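# Load a white part from the tote into a mould nest

## Task

Pick one white plastic part out of the blue tote and put it into the empty nest of the rotary-table mould closest to the arms, narrow end pointing down and pushed fully home; the tote must stay upright in its original spot with the remaining parts still inside; finally release so that neither arm is in contact with any movable object.

## Robot and tools

Robot: two arms, left_arm and right_arm, each with a parallel gripper and a wrist camera. The left_arm sits on the +y side. Measured base positions in the scene frame: left_arm (+0.028, +0.316, +0.033) m, right_arm (-0.025, -0.372, +0.036) m, both almost unrotated. A two-camera stand is fixed behind the arms. Loose objects may occasionally get nudged by outside disturbances.

Frame: the scene frame has its origin at table-top height, halfway between the nominal bases; +x points out across the table, +y toward left_arm, +z up. Arm names do not match image left and right. Fingers point along the gripper's own +z and spread along its y. end_effector_position (metres) is the spot between the finger pads, just behind the tips; end_effector_quat_wxyz is its orientation. Both are in the scene frame and may be off by a few centimetres, more when the arm is stretched.

execute_actions(actions, cameras): actions is a list of actions; each action is a table of up to 15 rows, one row per 1/30 s control step, and a short table repeats its final row to fill 15 steps. Every row has 14 numbers in [-1, 1]: left_arm dx, dy, dz, rx, ry, rz, opening, then the same seven for right_arm, always both arms. dx to rz are offsets, not poses: they are measured from that arm's Hand target as it stood when the action began, along scene axes, and every row refers back to that same start. Scale: 1.0 equals 0.6 m of translation or 180 degrees; rx, ry, rz form a single rotation vector turning about the Hand target's position. Repeating an offset in a later action moves further. Six zeros re-command the current Hand target. opening is absolute: +1 fully open (about 87 mm between pads), +0.5 about 69 mm, 0 about 43 mm, -0.5 about 18 mm, -1 shut. A 0 is a real command, so resend the present opening to keep a gripper unchanged. cameras: list of names, ["all"], or []; by default images come only with an empty actions list. An empty list also reports the current state.

move(target, speed, blend, opening_speed, blocking, cameras): straight-line gripper paths. target is one 14-number row laid out as above, or a list of up to 15 such rows; every row is an offset from the Hand targets at the move's start, never from the previous row. speed is the top path speed in m/s, 0.002 to 2.9, default 0.25 (rotation up to twice that in rad/s); one value or one per target. blend (m) rounds corners at intermediate targets; 0 stops at each. opening_speed is the finger rate per second on the -1..+1 scale, at least 0.2. blocking=false returns after about 0.5 s while motion continues. The whole move is capped at 10 s. Paths ignore obstacles and the other arm; fast moves overshoot and hit harder. Opening changes at later targets are applied on arrival, pausing all arms. Avoid paths that pass near an arm's own base. The result adds a move: line with the outcome (done, off_target, moving, held, fault) and limits (paced means the sent pose was clipped, held means steps were withheld).

wait(seconds): 0 to 10 s, arms keep their last command; a running move continues. stop(): brakes a running move. zoom_image(camera, region): region [x0, y0, x1, y1] in pixels, at most 504 by 504, on a camera present in the latest images. finished_scene(scene): ends the current scene permanently, scene being its number; issue no further calls in that reply.

Cameras: cam_head_left, cam_head_right, cam_high, cam_low, cam_left_wrist, cam_right_wrist, all 896x504, with the calibration supplied (K, distortion, T_world_to_cam); fixed cameras may be shifted slightly, wrist views can lag while moving.

Result lines: per arm end_effector_position and quat, Hand target (the last commanded pose after clipping; next offsets count from it), Tool commands, grip_measured (on the opening scale; Joint positions gives the gripper on 0 closed to 1 open), Joint velocities (may read within noise), Joint torques, motor temperatures, and MOTOR HOT or OVER-TEMPERATURE FAULT warnings.

Behaviour: each step clips commanded orientation to 40 degrees from the measured one. Friction and gravity leave the gripper short, low or tilted; check after each move and correct with an offset or a re-command. Small moves may not happen or go sideways. An arm stopped by contact keeps pushing until you command its target back past the gripper. To grip, command about 0.04 below the grip_measured value at first contact for full force, less for a lighter hold; closing fast squeezes harder.

Avoid: dropping the part or releasing it while moving, hard hits on fixed or heavy things, tipping or shifting the tote, anything leaving the table, the two grippers or wrist cameras touching each other (the clearance check does not guard these), wrist-camera cable contact, and long holding or stretched poses that heat motors; at 90 °C the arm folds and idles.

Each tool is called after "Request:" in YAML: its name, and indented under it one key for each argument.

## Session

Request:
execute_actions:
  actions: []

Scene clock: 0.00 s.
left_arm: end_effector_position=(+0.4068, +0.2545, +0.1821) grip_measured=+1.000 end_effector_quat_wxyz=(+0.468, -0.072, +0.881, -0.016) | right_arm: end_effector_position=(+0.2236, -0.2900, +0.0598) grip_measured=+0.985 end_effector_quat_wxyz=(+0.543, +0.087, +0.835, +0.014)
Joint positions: left_arm=[-0.226 1.326 0.907 -0.196 -0.235 -0.279 1] | right_arm=[0.717 1.043 0.067 0.417 0.689 0.509 0.993]
Joint velocities: within noise
Joint torques (N m): no reading
Motor temperatures (°C): left_arm=[30 35 38 29 27 29 29] | right_arm=[31 41 36 30 27 28 31]
Heat: left arm: 38 °C; right arm: 41 °C.
Hand target: left_arm +0.4084, +0.2542, +0.1875; +0.474, -0.073, +0.877, -0.018 | right_arm +0.2269, -0.2875, +0.0649; +0.549, +0.090, +0.831, +0.019
Tool commands: left_gripper/opening=+1.0 right_gripper/opening=+1.0

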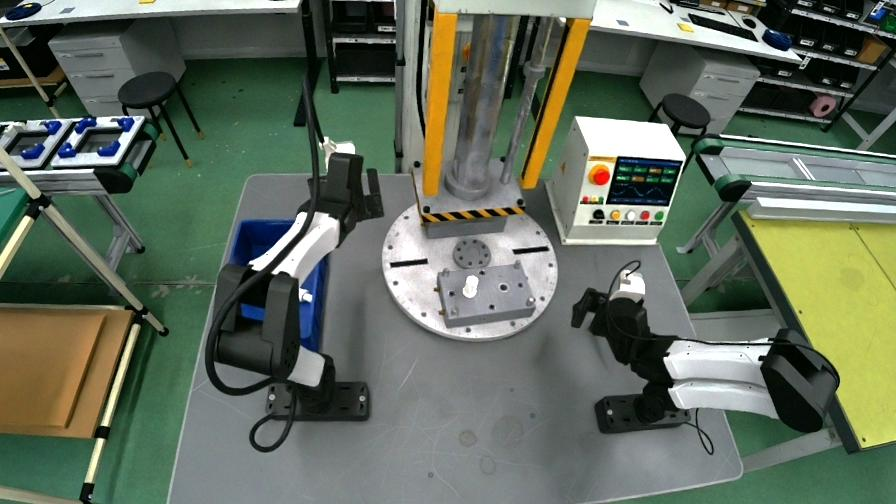

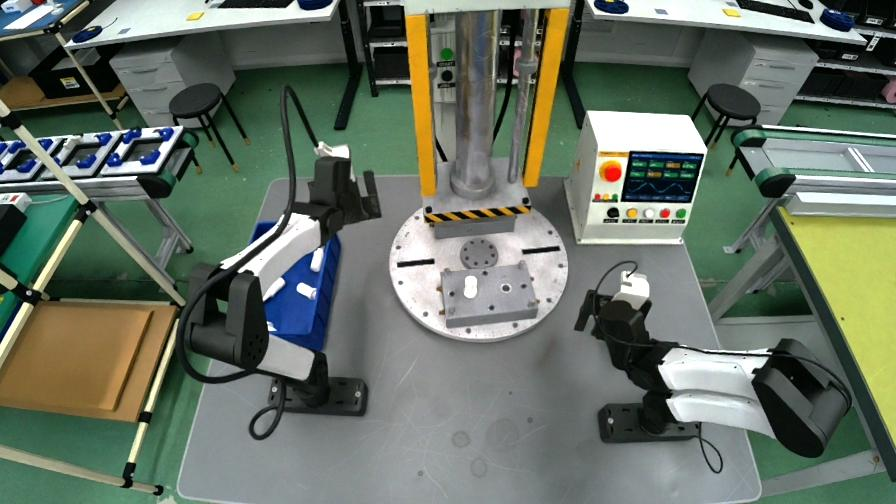

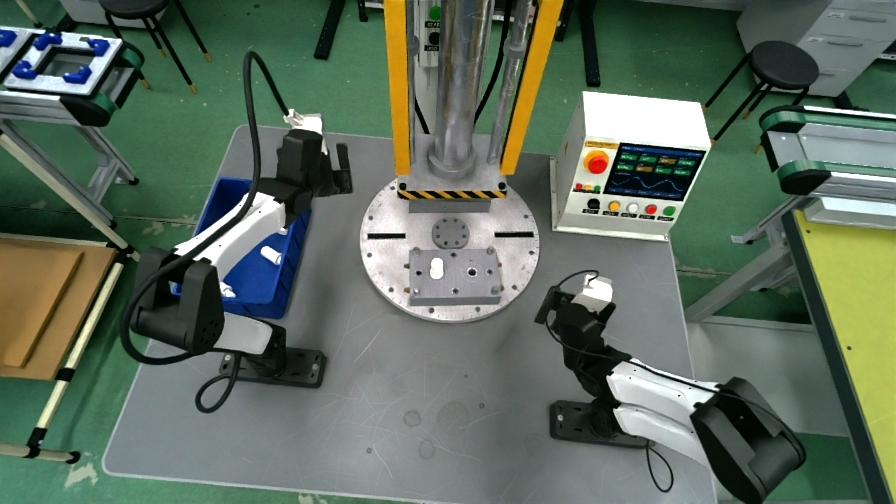

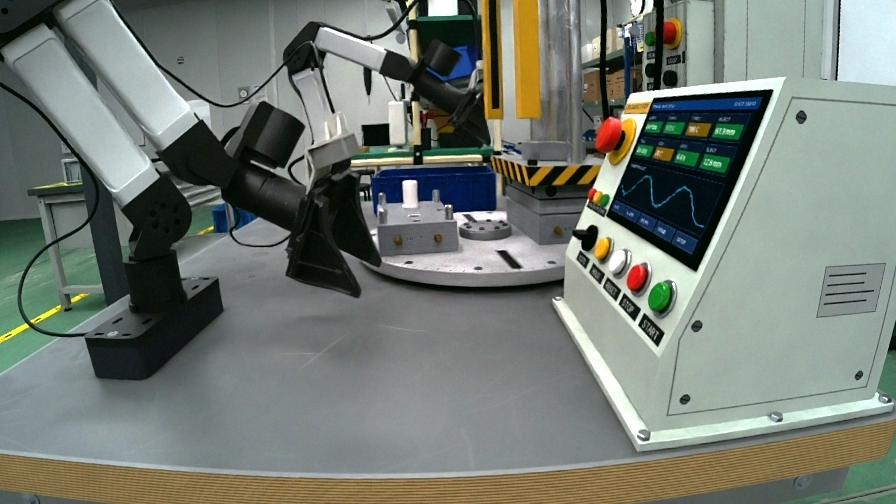

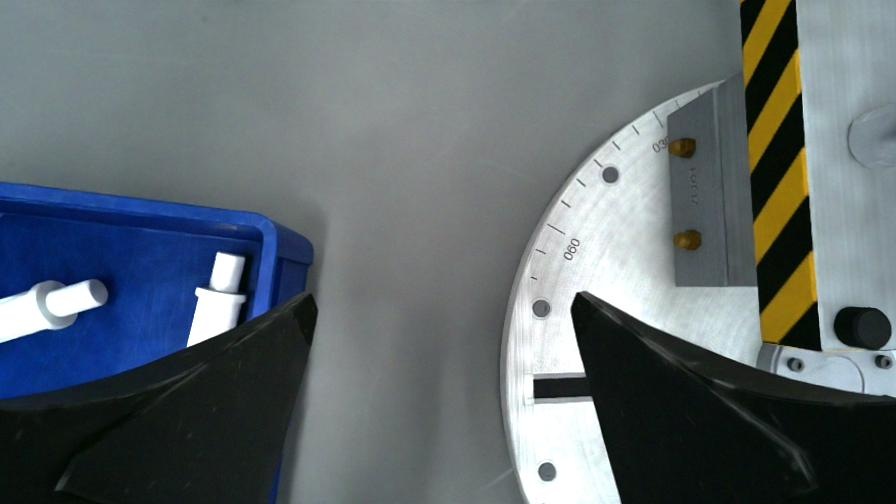

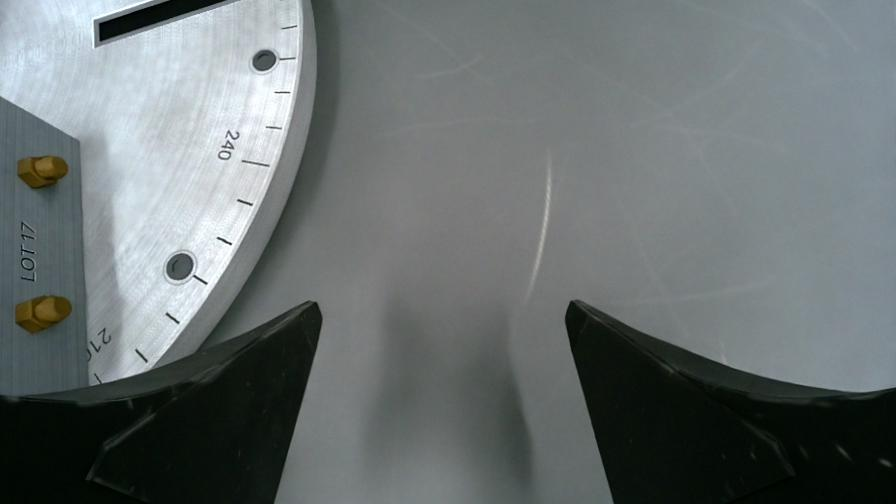

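Request:
zoom_image:
  camera: "cam_high"
  region: [340, 160, 560, 340]

Request:
zoom_image:
  camera: "cam_low"
  region: [350, 130, 600, 300]

Request:
zoom_image:
  camera: "cam_high"
  region: [120, 100, 360, 420]

Request:
zoom_image:
  camera: "cam_head_right"
  region: [180, 180, 400, 400]

Request:
zoom_image:
  camera: "cam_head_right"
  region: [380, 180, 580, 350]

Scaled by 2.291 from the camera's 896x504 image, which has a finer 1280x720 frame.

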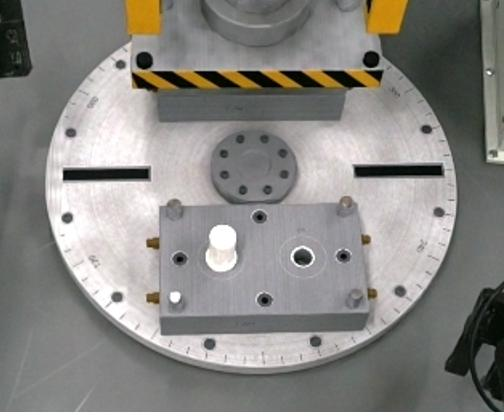

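Scaled by 2.016 from the camera's 896x504 image, which has a finer 1280x720 frame.

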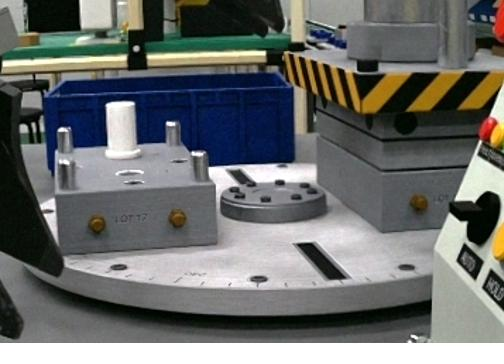

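Scaled by 1.575 from the camera's 896x504 image, which has a finer 1280x720 frame.

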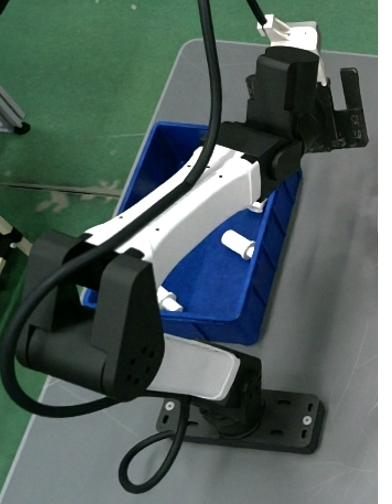

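Scaled by 2.291 from the camera's 896x504 image, which has a finer 1280x720 frame.

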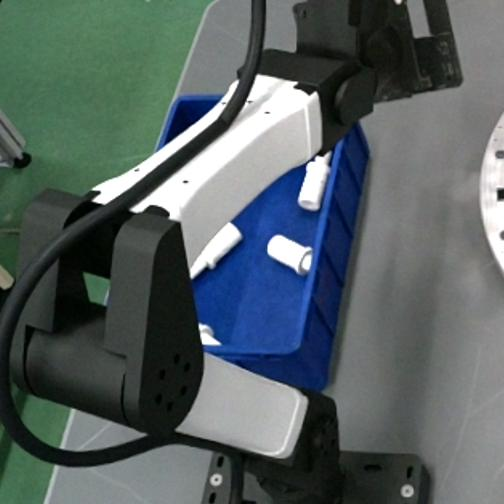

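Scaled by 2.520 from the camera's 896x504 image, which has a finer 1280x720 frame.

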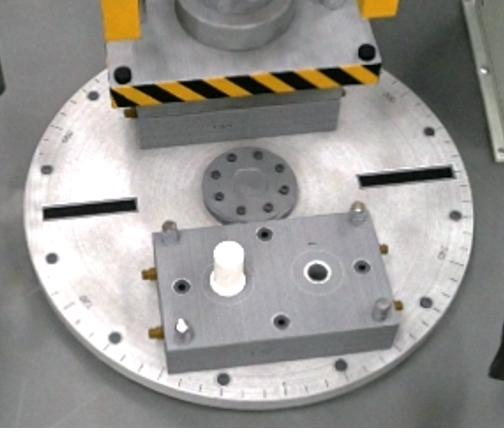

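Request:
zoom_image:
  camera: "cam_left_wrist"
  region: [0, 180, 330, 400]

Request:
zoom_image:
  camera: "cam_low"
  region: [360, 170, 480, 260]

Scaled by 1.527 from the camera's 896x504 image, which has a finer 1280x720 frame.

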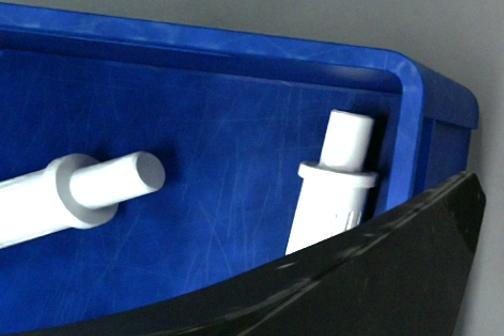

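Scaled by 4.200 from the camera's 896x504 image, which has a finer 1280x720 frame.

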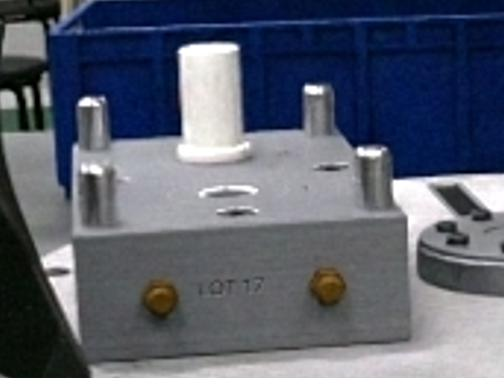

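Request:
move:
  target: [-0.2, 0.077, 0.2, 0, 0, 0, 1, 0, 0, 0, 0, 0, 0, 1]
  speed: 0.2
  cameras: ["cam_left_wrist", "cam_high", "cam_head_left", "cam_head_right", "cam_low"]

Scene clock: 178.87 s.
left_arm: end_effector_position=(+0.2886, +0.2996, +0.3020) grip_measured=+1.000 end_effector_quat_wxyz=(+0.471, -0.076, +0.879, -0.017) | right_arm: end_effector_position=(+0.2236, -0.2900, +0.0598) grip_measured=+0.985 end_effector_quat_wxyz=(+0.543, +0.087, +0.835, +0.014)
Joint positions: left_arm=[-0.115 0.905 1.168 -0.859 -0.147 -0.222 1] | right_arm=[0.717 1.043 0.067 0.417 0.689 0.509 0.993]
Joint torques (N m): left_arm=[1.32 -0.77 9.55 1.62 0.14 0.11] | right_arm=[-0.28 -1.4 6.26 1.95 0.28 -0.03]
Motor temperatures (°C): left_arm=[29 37 45 36 27 29 28] | right_arm=[31 39 43 37 27 28 31]
Heat: left arm: 45 °C; right arm: 43 °C.
Hand target: left_arm +0.2885, +0.3003, +0.3075; +0.474, -0.072, +0.877, -0.018 | right_arm +0.2269, -0.2875, +0.0649; +0.549, +0.090, +0.831, +0.019
Off the commanded pose: left_arm 0.006 m, 1 deg | right_arm 0.007 m, 1 deg.
move: done
camera_calibration:
cam_left_wrist: T_world_to_cam=[[0.1144, -0.98713, 0.111747, 0.225646], [-0.987257, -0.125492, -0.0978545, 0.373856], [0.110618, -0.0991281, -0.988907, 0.435015], [0, 0, 0, 1]] pos_world=[0.295158, 0.31278, 0.441558]
Images, in order (width x height): cam_head_left 896x504, cam_head_right 896x504, cam_high 896x504, cam_low 896x504, cam_left_wrist 896x504.

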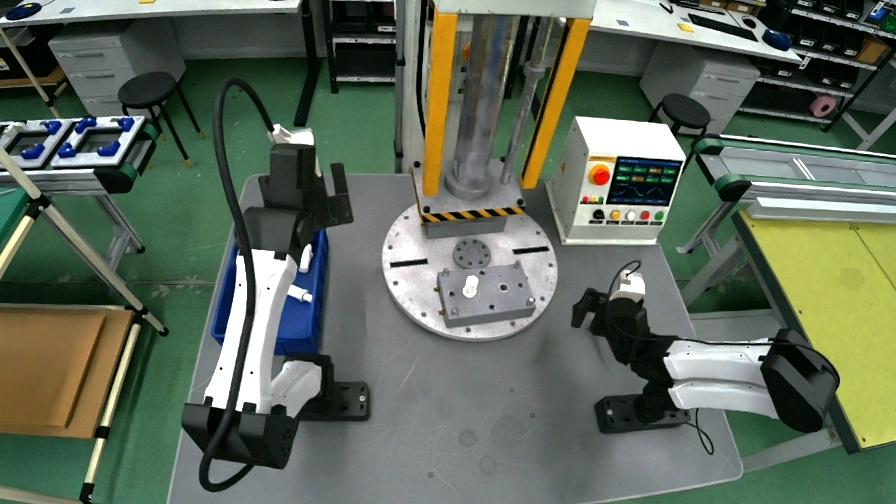

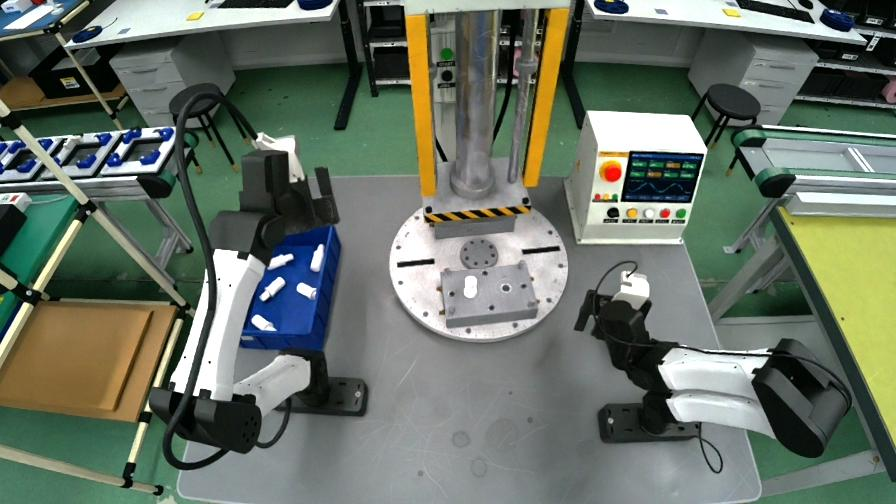

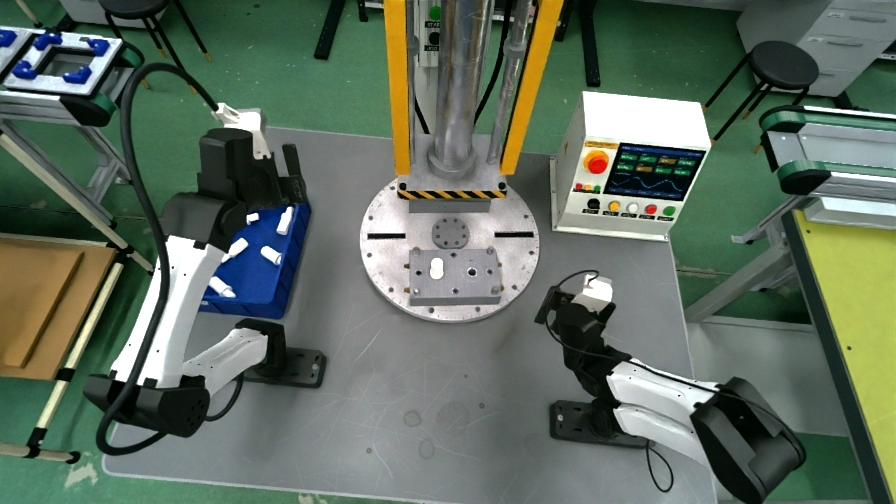

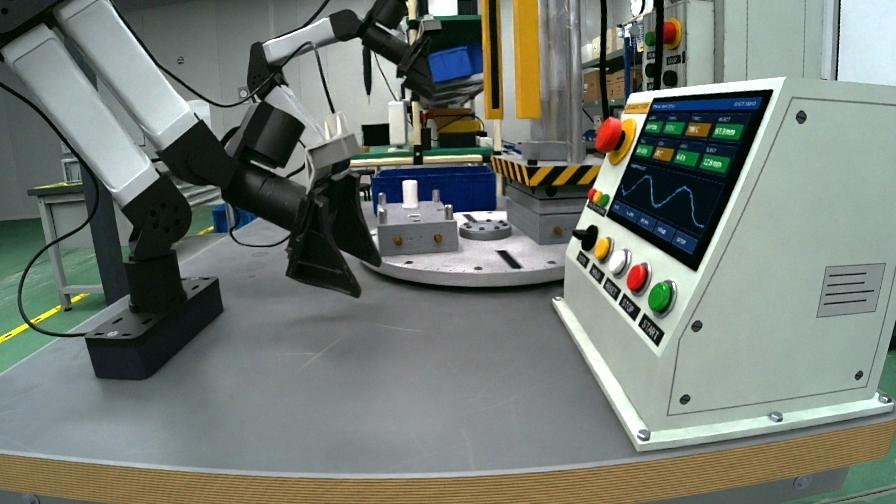

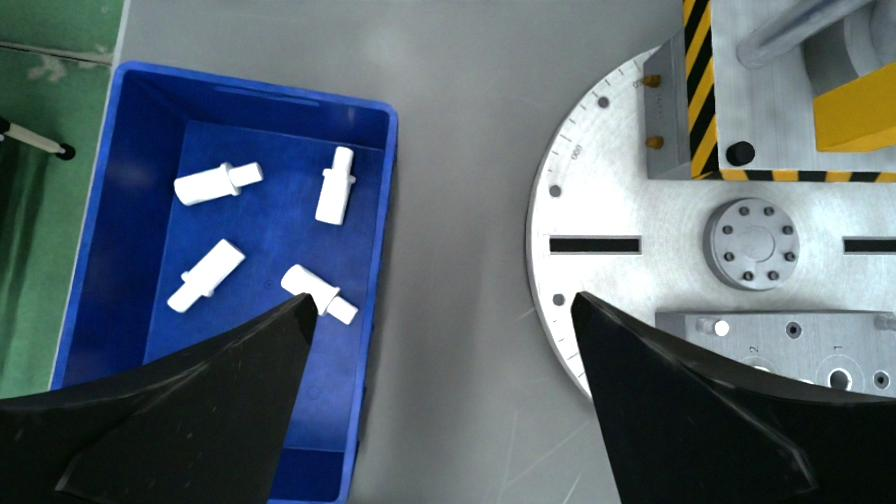

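Request:
zoom_image:
  camera: "cam_left_wrist"
  region: [150, 120, 400, 340]

Request:
zoom_image:
  camera: "cam_left_wrist"
  region: [640, 280, 896, 420]

Scaled by 2.016 from the camera's 896x504 image, which has a finer 1280x720 frame.

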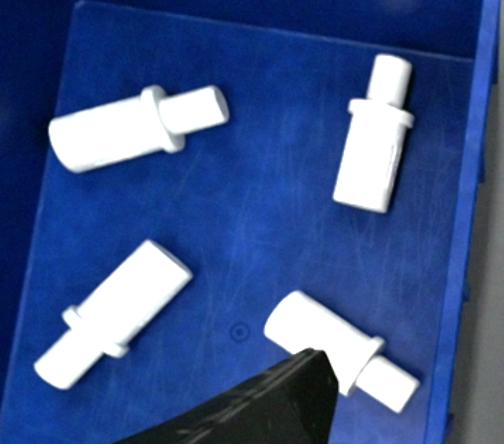

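Scaled by 1.969 from the camera's 896x504 image, which has a finer 1280x720 frame.

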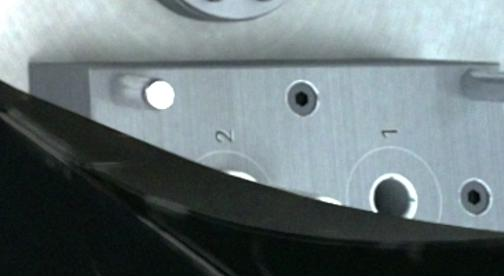

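Request:
zoom_image:
  camera: "cam_low"
  region: [200, 80, 420, 310]

Request:
zoom_image:
  camera: "cam_high"
  region: [500, 250, 720, 420]

Request:
zoom_image:
  camera: "cam_head_right"
  region: [130, 120, 380, 360]

Scaled by 2.191 from the camera's 896x504 image, which has a finer 1280x720 frame.

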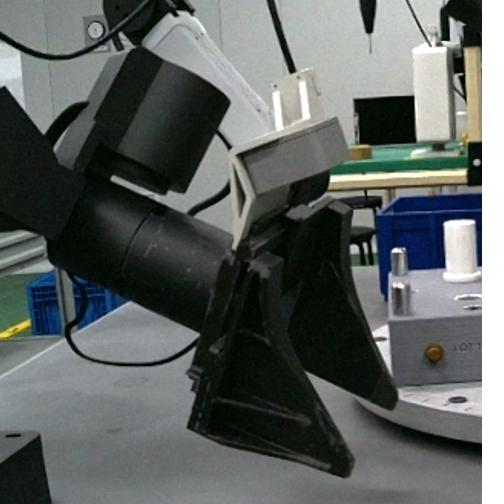

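Scaled by 2.291 from the camera's 896x504 image, which has a finer 1280x720 frame.

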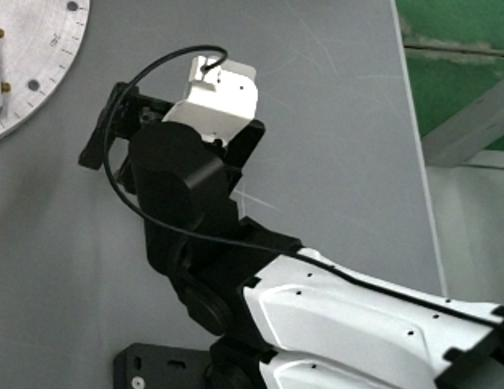

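Scaled by 2.016 from the camera's 896x504 image, which has a finer 1280x720 frame.

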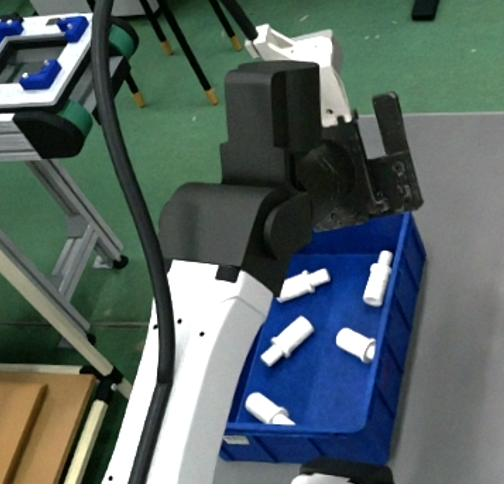

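Request:
move:
  target: [0, 0, 0, 0, 0, 0, 1, 0.022, 0.2625, 0.258, 0, 0, 0, 1]
  speed: 0.2
  cameras: ["cam_left_wrist", "cam_right_wrist", "cam_low"]

Scene clock: 288.73 s.
left_arm: end_effector_position=(+0.2885, +0.2996, +0.3019) grip_measured=+1.000 end_effector_quat_wxyz=(+0.471, -0.076, +0.879, -0.017) | right_arm: end_effector_position=(+0.2376, -0.1344, +0.2110) grip_measured=+0.985 end_effector_quat_wxyz=(+0.544, +0.081, +0.835, +0.015)
Joint positions: left_arm=[-0.115 0.905 1.168 -0.859 -0.147 -0.221 1] | right_arm=[1.137 1.387 1.018 -0.5 1.006 0.911 0.993]
Joint torques (N m): left_arm=[1.31 -0.8 9.59 1.61 0.15 0.11] | right_arm=[-0.06 -3.55 9.61 1.25 0.59 0.11]
Motor temperatures (°C): left_arm=[29 33 50 38 27 29 28] | right_arm=[31 38 44 38 27 28 31]
Heat: left arm: 50 °C; right arm: 44 °C.
Hand target: left_arm +0.2885, +0.3003, +0.3075; +0.474, -0.072, +0.877, -0.018 | right_arm +0.2402, -0.1301, +0.2199; +0.549, +0.091, +0.831, +0.019
Off the commanded pose: left_arm 0.006 m, 1 deg | right_arm 0.010 m, 1 deg.
move: done
camera_calibration:
cam_left_wrist: T_world_to_cam=[[0.114274, -0.987197, 0.111284, 0.225823], [-0.987317, -0.125281, -0.0975216, 0.373637], [0.110215, -0.0987282, -0.988992, 0.434937], [0, 0, 0, 1]] pos_world=[0.295155, 0.312682, 0.441457]
cam_right_wrist: T_world_to_cam=[[-0.129336, -0.986305, -0.102349, -0.0843075], [-0.94419, 0.154028, -0.291171, 0.331895], [0.302948, 0.0589775, -0.95118, 0.281912], [0, 0, 0, 1]] pos_world=[0.217063, -0.150901, 0.356159]
Images, in order (width x height): cam_low 896x504, cam_left_wrist 896x504, cam_right_wrist 896x504.

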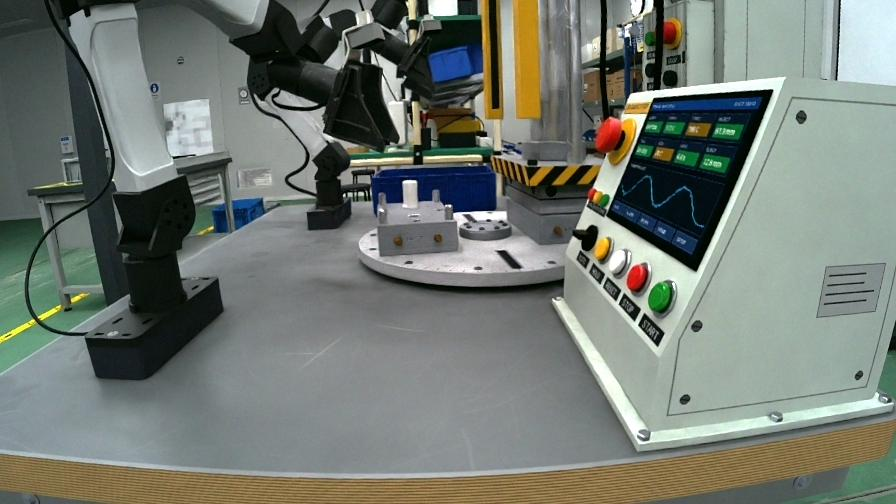

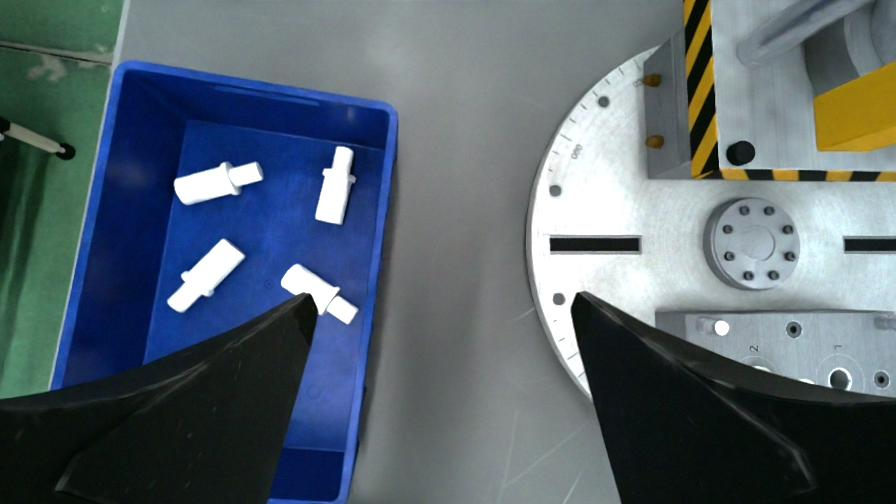

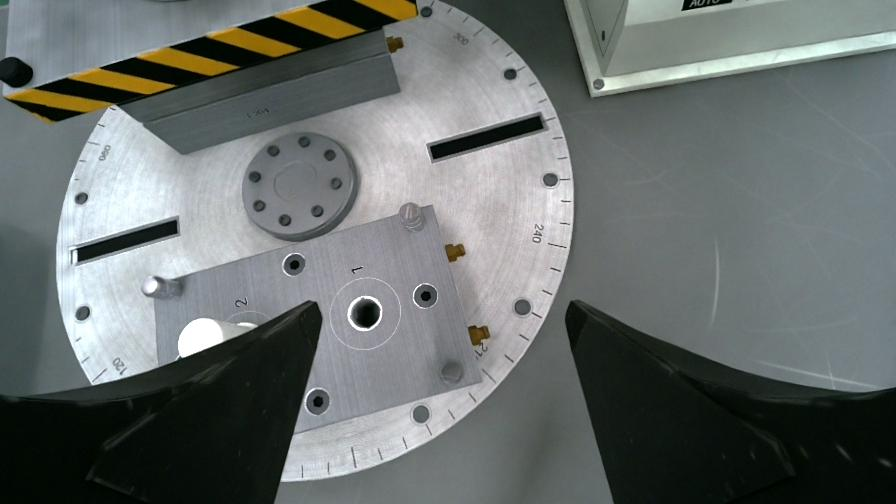

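Request:
zoom_image:
  camera: "cam_right_wrist"
  region: [130, 190, 490, 450]

Request:
zoom_image:
  camera: "cam_right_wrist"
  region: [310, 260, 430, 360]

Scaled by 1.400 from the camera's 896x504 image, which has a finer 1280x720 frame.

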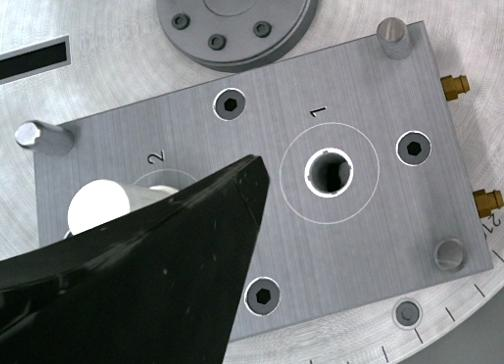

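Scaled by 4.200 from the camera's 896x504 image, which has a finer 1280x720 frame.

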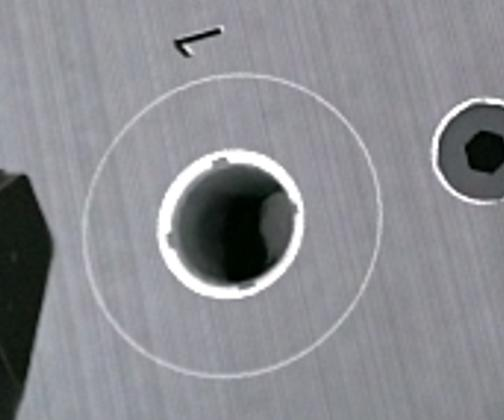

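Request:
move:
  target: [0.0185, 0.2955, -0.179, 0.1239, 0.3583, -0.2244, 0.0, 0, 0, 0, 0, 0, 0, 1]
  speed: 0.2
  cameras: ["all"]

Scene clock: 405.50 s.
left_arm: end_effector_position=(+0.2980, +0.4721, +0.1986) grip_measured=+0.000 end_effector_quat_wxyz=(-0.070, +0.304, +0.950, +0.032) | right_arm: end_effector_position=(+0.2376, -0.1345, +0.2109) grip_measured=+0.985 end_effector_quat_wxyz=(+0.543, +0.081, +0.835, +0.015)
Joint positions: left_arm=[0.351 1.88 1.807 -1.572 -0.135 0.952 0.5] | right_arm=[1.137 1.387 1.018 -0.501 1.006 0.911 0.993]
Joint torques (N m): left_arm=[1.31 -6.39 9.25 0.01 -0.03 0.13] | right_arm=[-0.09 -3.45 9.51 1.27 0.55 0.11]
Heat: left arm: 52 °C; right arm: 47 °C.
Hand target: left_arm +0.2995, +0.4776, +0.2001; -0.083, +0.305, +0.948, +0.027 | right_arm +0.2402, -0.1301, +0.2199; +0.549, +0.090, +0.831, +0.019
Off the commanded pose: left_arm 0.006 m, 2 deg | right_arm 0.010 m, 1 deg.
joint sent to its limit (left arm) — joint 4 (wrist pitch), lower limit. The joint targets still meet the commanded pose.
move: done
camera_calibration:
cam_left_wrist: T_world_to_cam=[[-0.575092, -0.818017, -0.010827, 0.556411], [-0.423936, 0.28667, 0.859127, -0.157917], [-0.699676, 0.498667, -0.511648, 0.213251], [0, 0, 0, 1]] pos_world=[0.402247, 0.394082, 0.250805]
cam_right_wrist: T_world_to_cam=[[-0.129564, -0.986314, -0.101968, -0.0844048], [-0.944224, 0.154121, -0.291011, 0.33183], [0.302744, 0.0585761, -0.95127, 0.281833], [0, 0, 0, 1]] pos_world=[0.217063, -0.1509, 0.356059]

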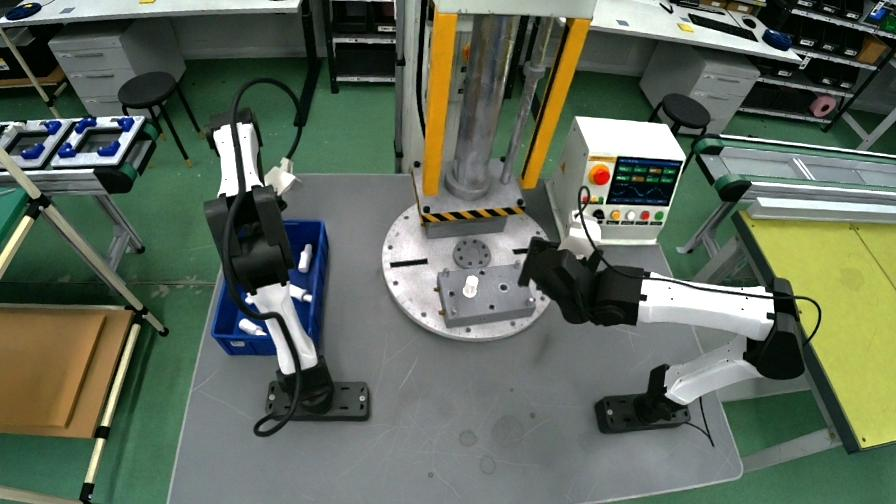

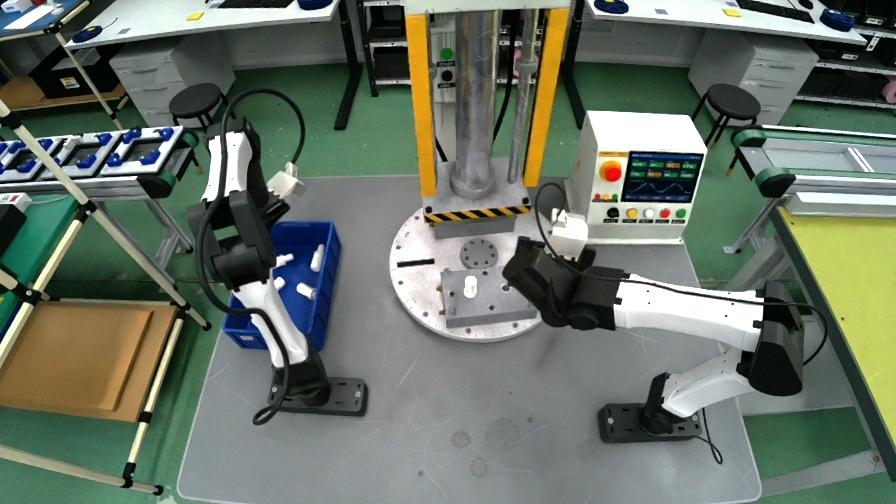

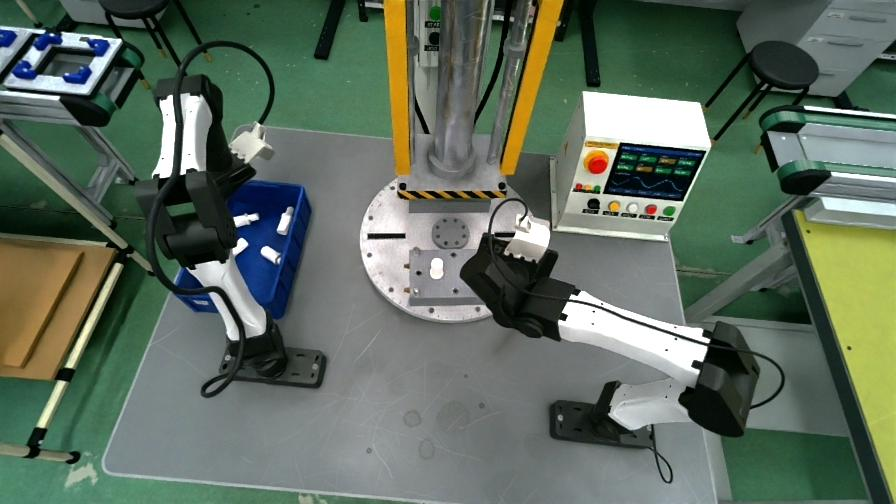

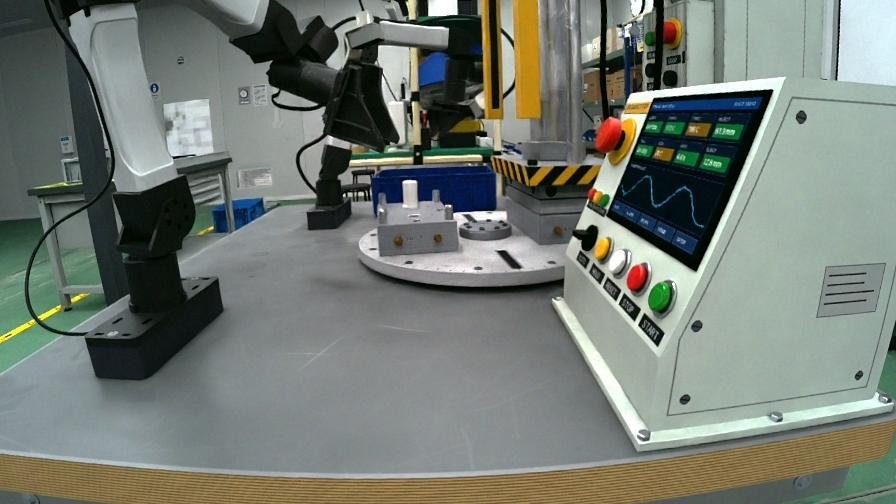

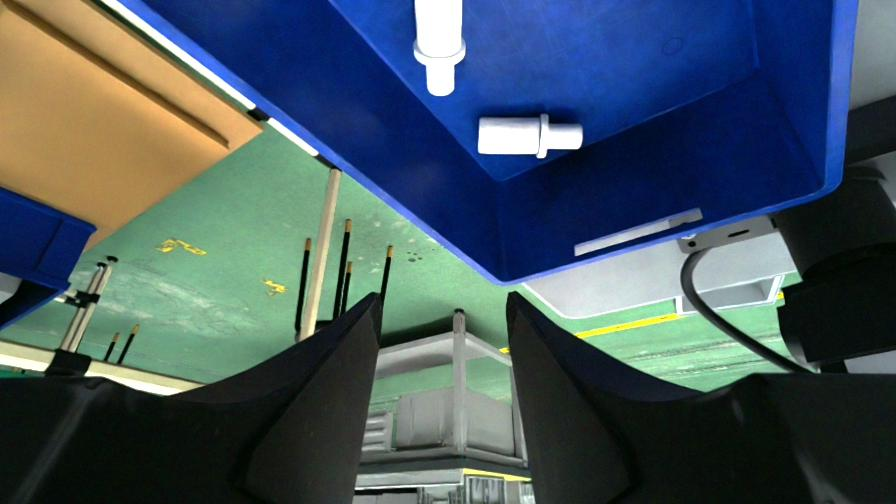

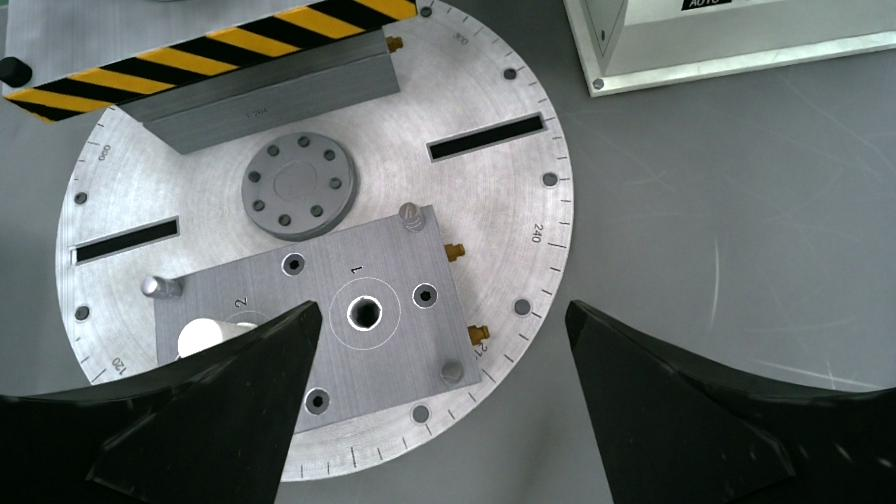

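Request:
zoom_image:
  camera: "cam_left_wrist"
  region: [380, 0, 620, 180]

Scaled by 2.100 from the camera's 896x504 image, which has a finer 1280x720 frame.

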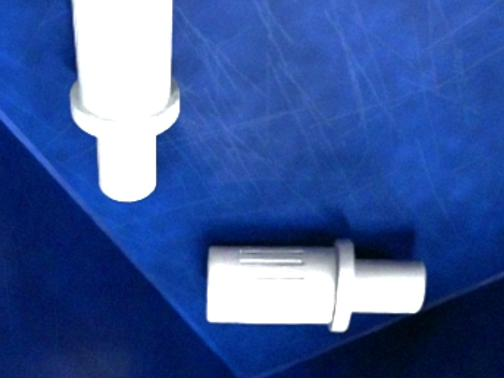

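Request:
move:
  target: [0.0017, 0.0083, -0.16, 0, 0, 0, 0.1, 0.0, 0, 0, 0, 0, 0, 1]
  speed: 0.15
  cameras: ["cam_left_wrist", "cam_high", "cam_head_right"]

Scene clock: 442.63 s.
left_arm: end_effector_position=(+0.3016, +0.4783, +0.1105) grip_measured=+0.100 end_effector_quat_wxyz=(-0.076, +0.302, +0.950, +0.027) | right_arm: end_effector_position=(+0.2376, -0.1345, +0.2109) grip_measured=+0.985 end_effector_quat_wxyz=(+0.543, +0.081, +0.835, +0.015)
Joint positions: left_arm=[0.364 1.917 1.503 -1.244 -0.136 0.963 0.55] | right_arm=[1.137 1.387 1.018 -0.501 1.006 0.911 0.993]
Joint torques (N m): left_arm=[1.33 -6.87 6.05 0.25 -0.02 0.14] | right_arm=[-0.02 -3.4 9.52 1.29 0.59 0.14]
Heat: left arm: 51 °C; right arm: 48 °C.
Hand target: left_arm +0.3006, +0.4826, +0.1041; -0.083, +0.305, +0.948, +0.027 | right_arm +0.2402, -0.1301, +0.2199; +0.549, +0.090, +0.831, +0.019
Off the commanded pose: left_arm 0.008 m, 1 deg | right_arm 0.010 m, 1 deg.
move: done
camera_calibration:
cam_left_wrist: T_world_to_cam=[[-0.572276, -0.82006, 0.000901158, 0.56137], [-0.41373, 0.289669, 0.863087, -0.0873225], [-0.708044, 0.493551, -0.505055, 0.171822], [0, 0, 0, 1]] pos_world=[0.406788, 0.400849, 0.16164]
Images, in order (width x height): cam_head_right 896x504, cam_high 896x504, cam_left_wrist 896x504.

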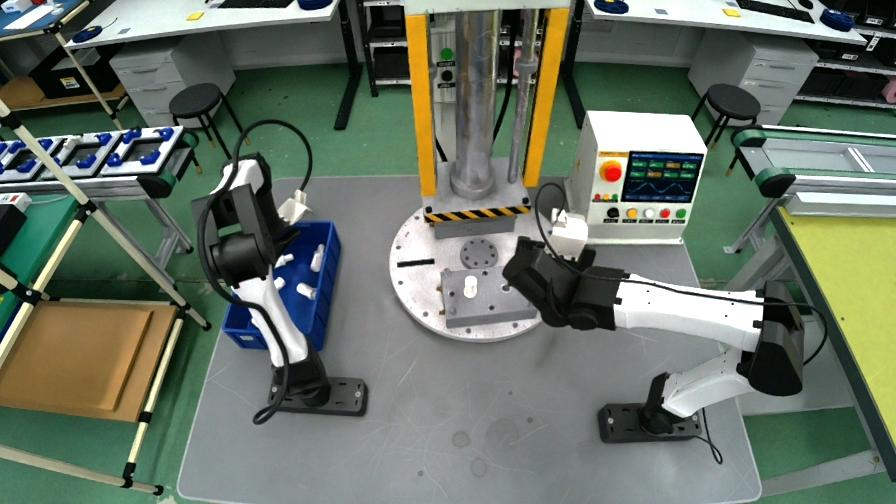

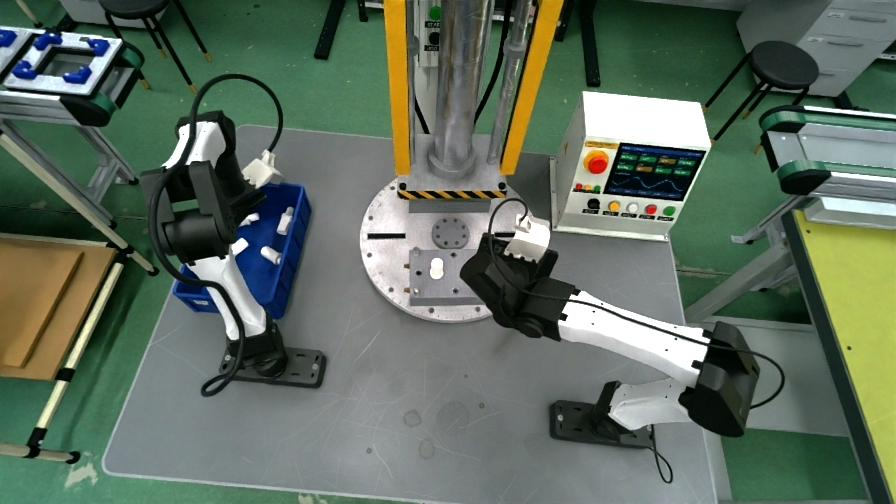

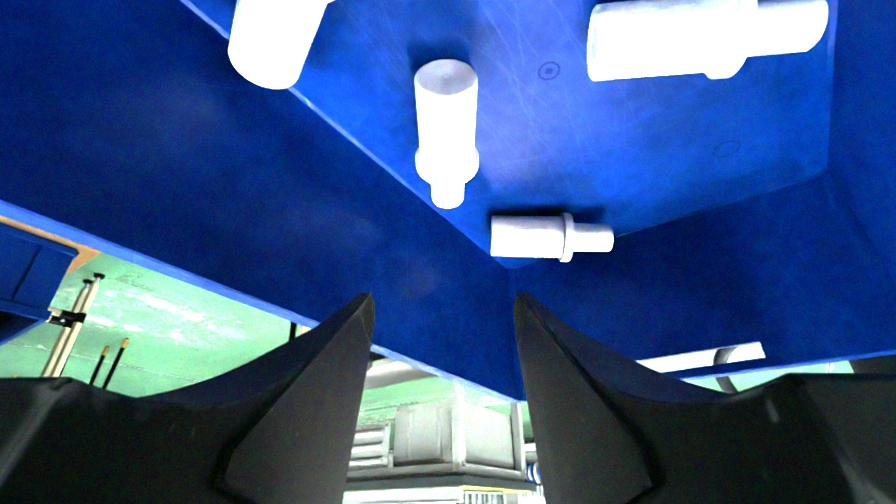

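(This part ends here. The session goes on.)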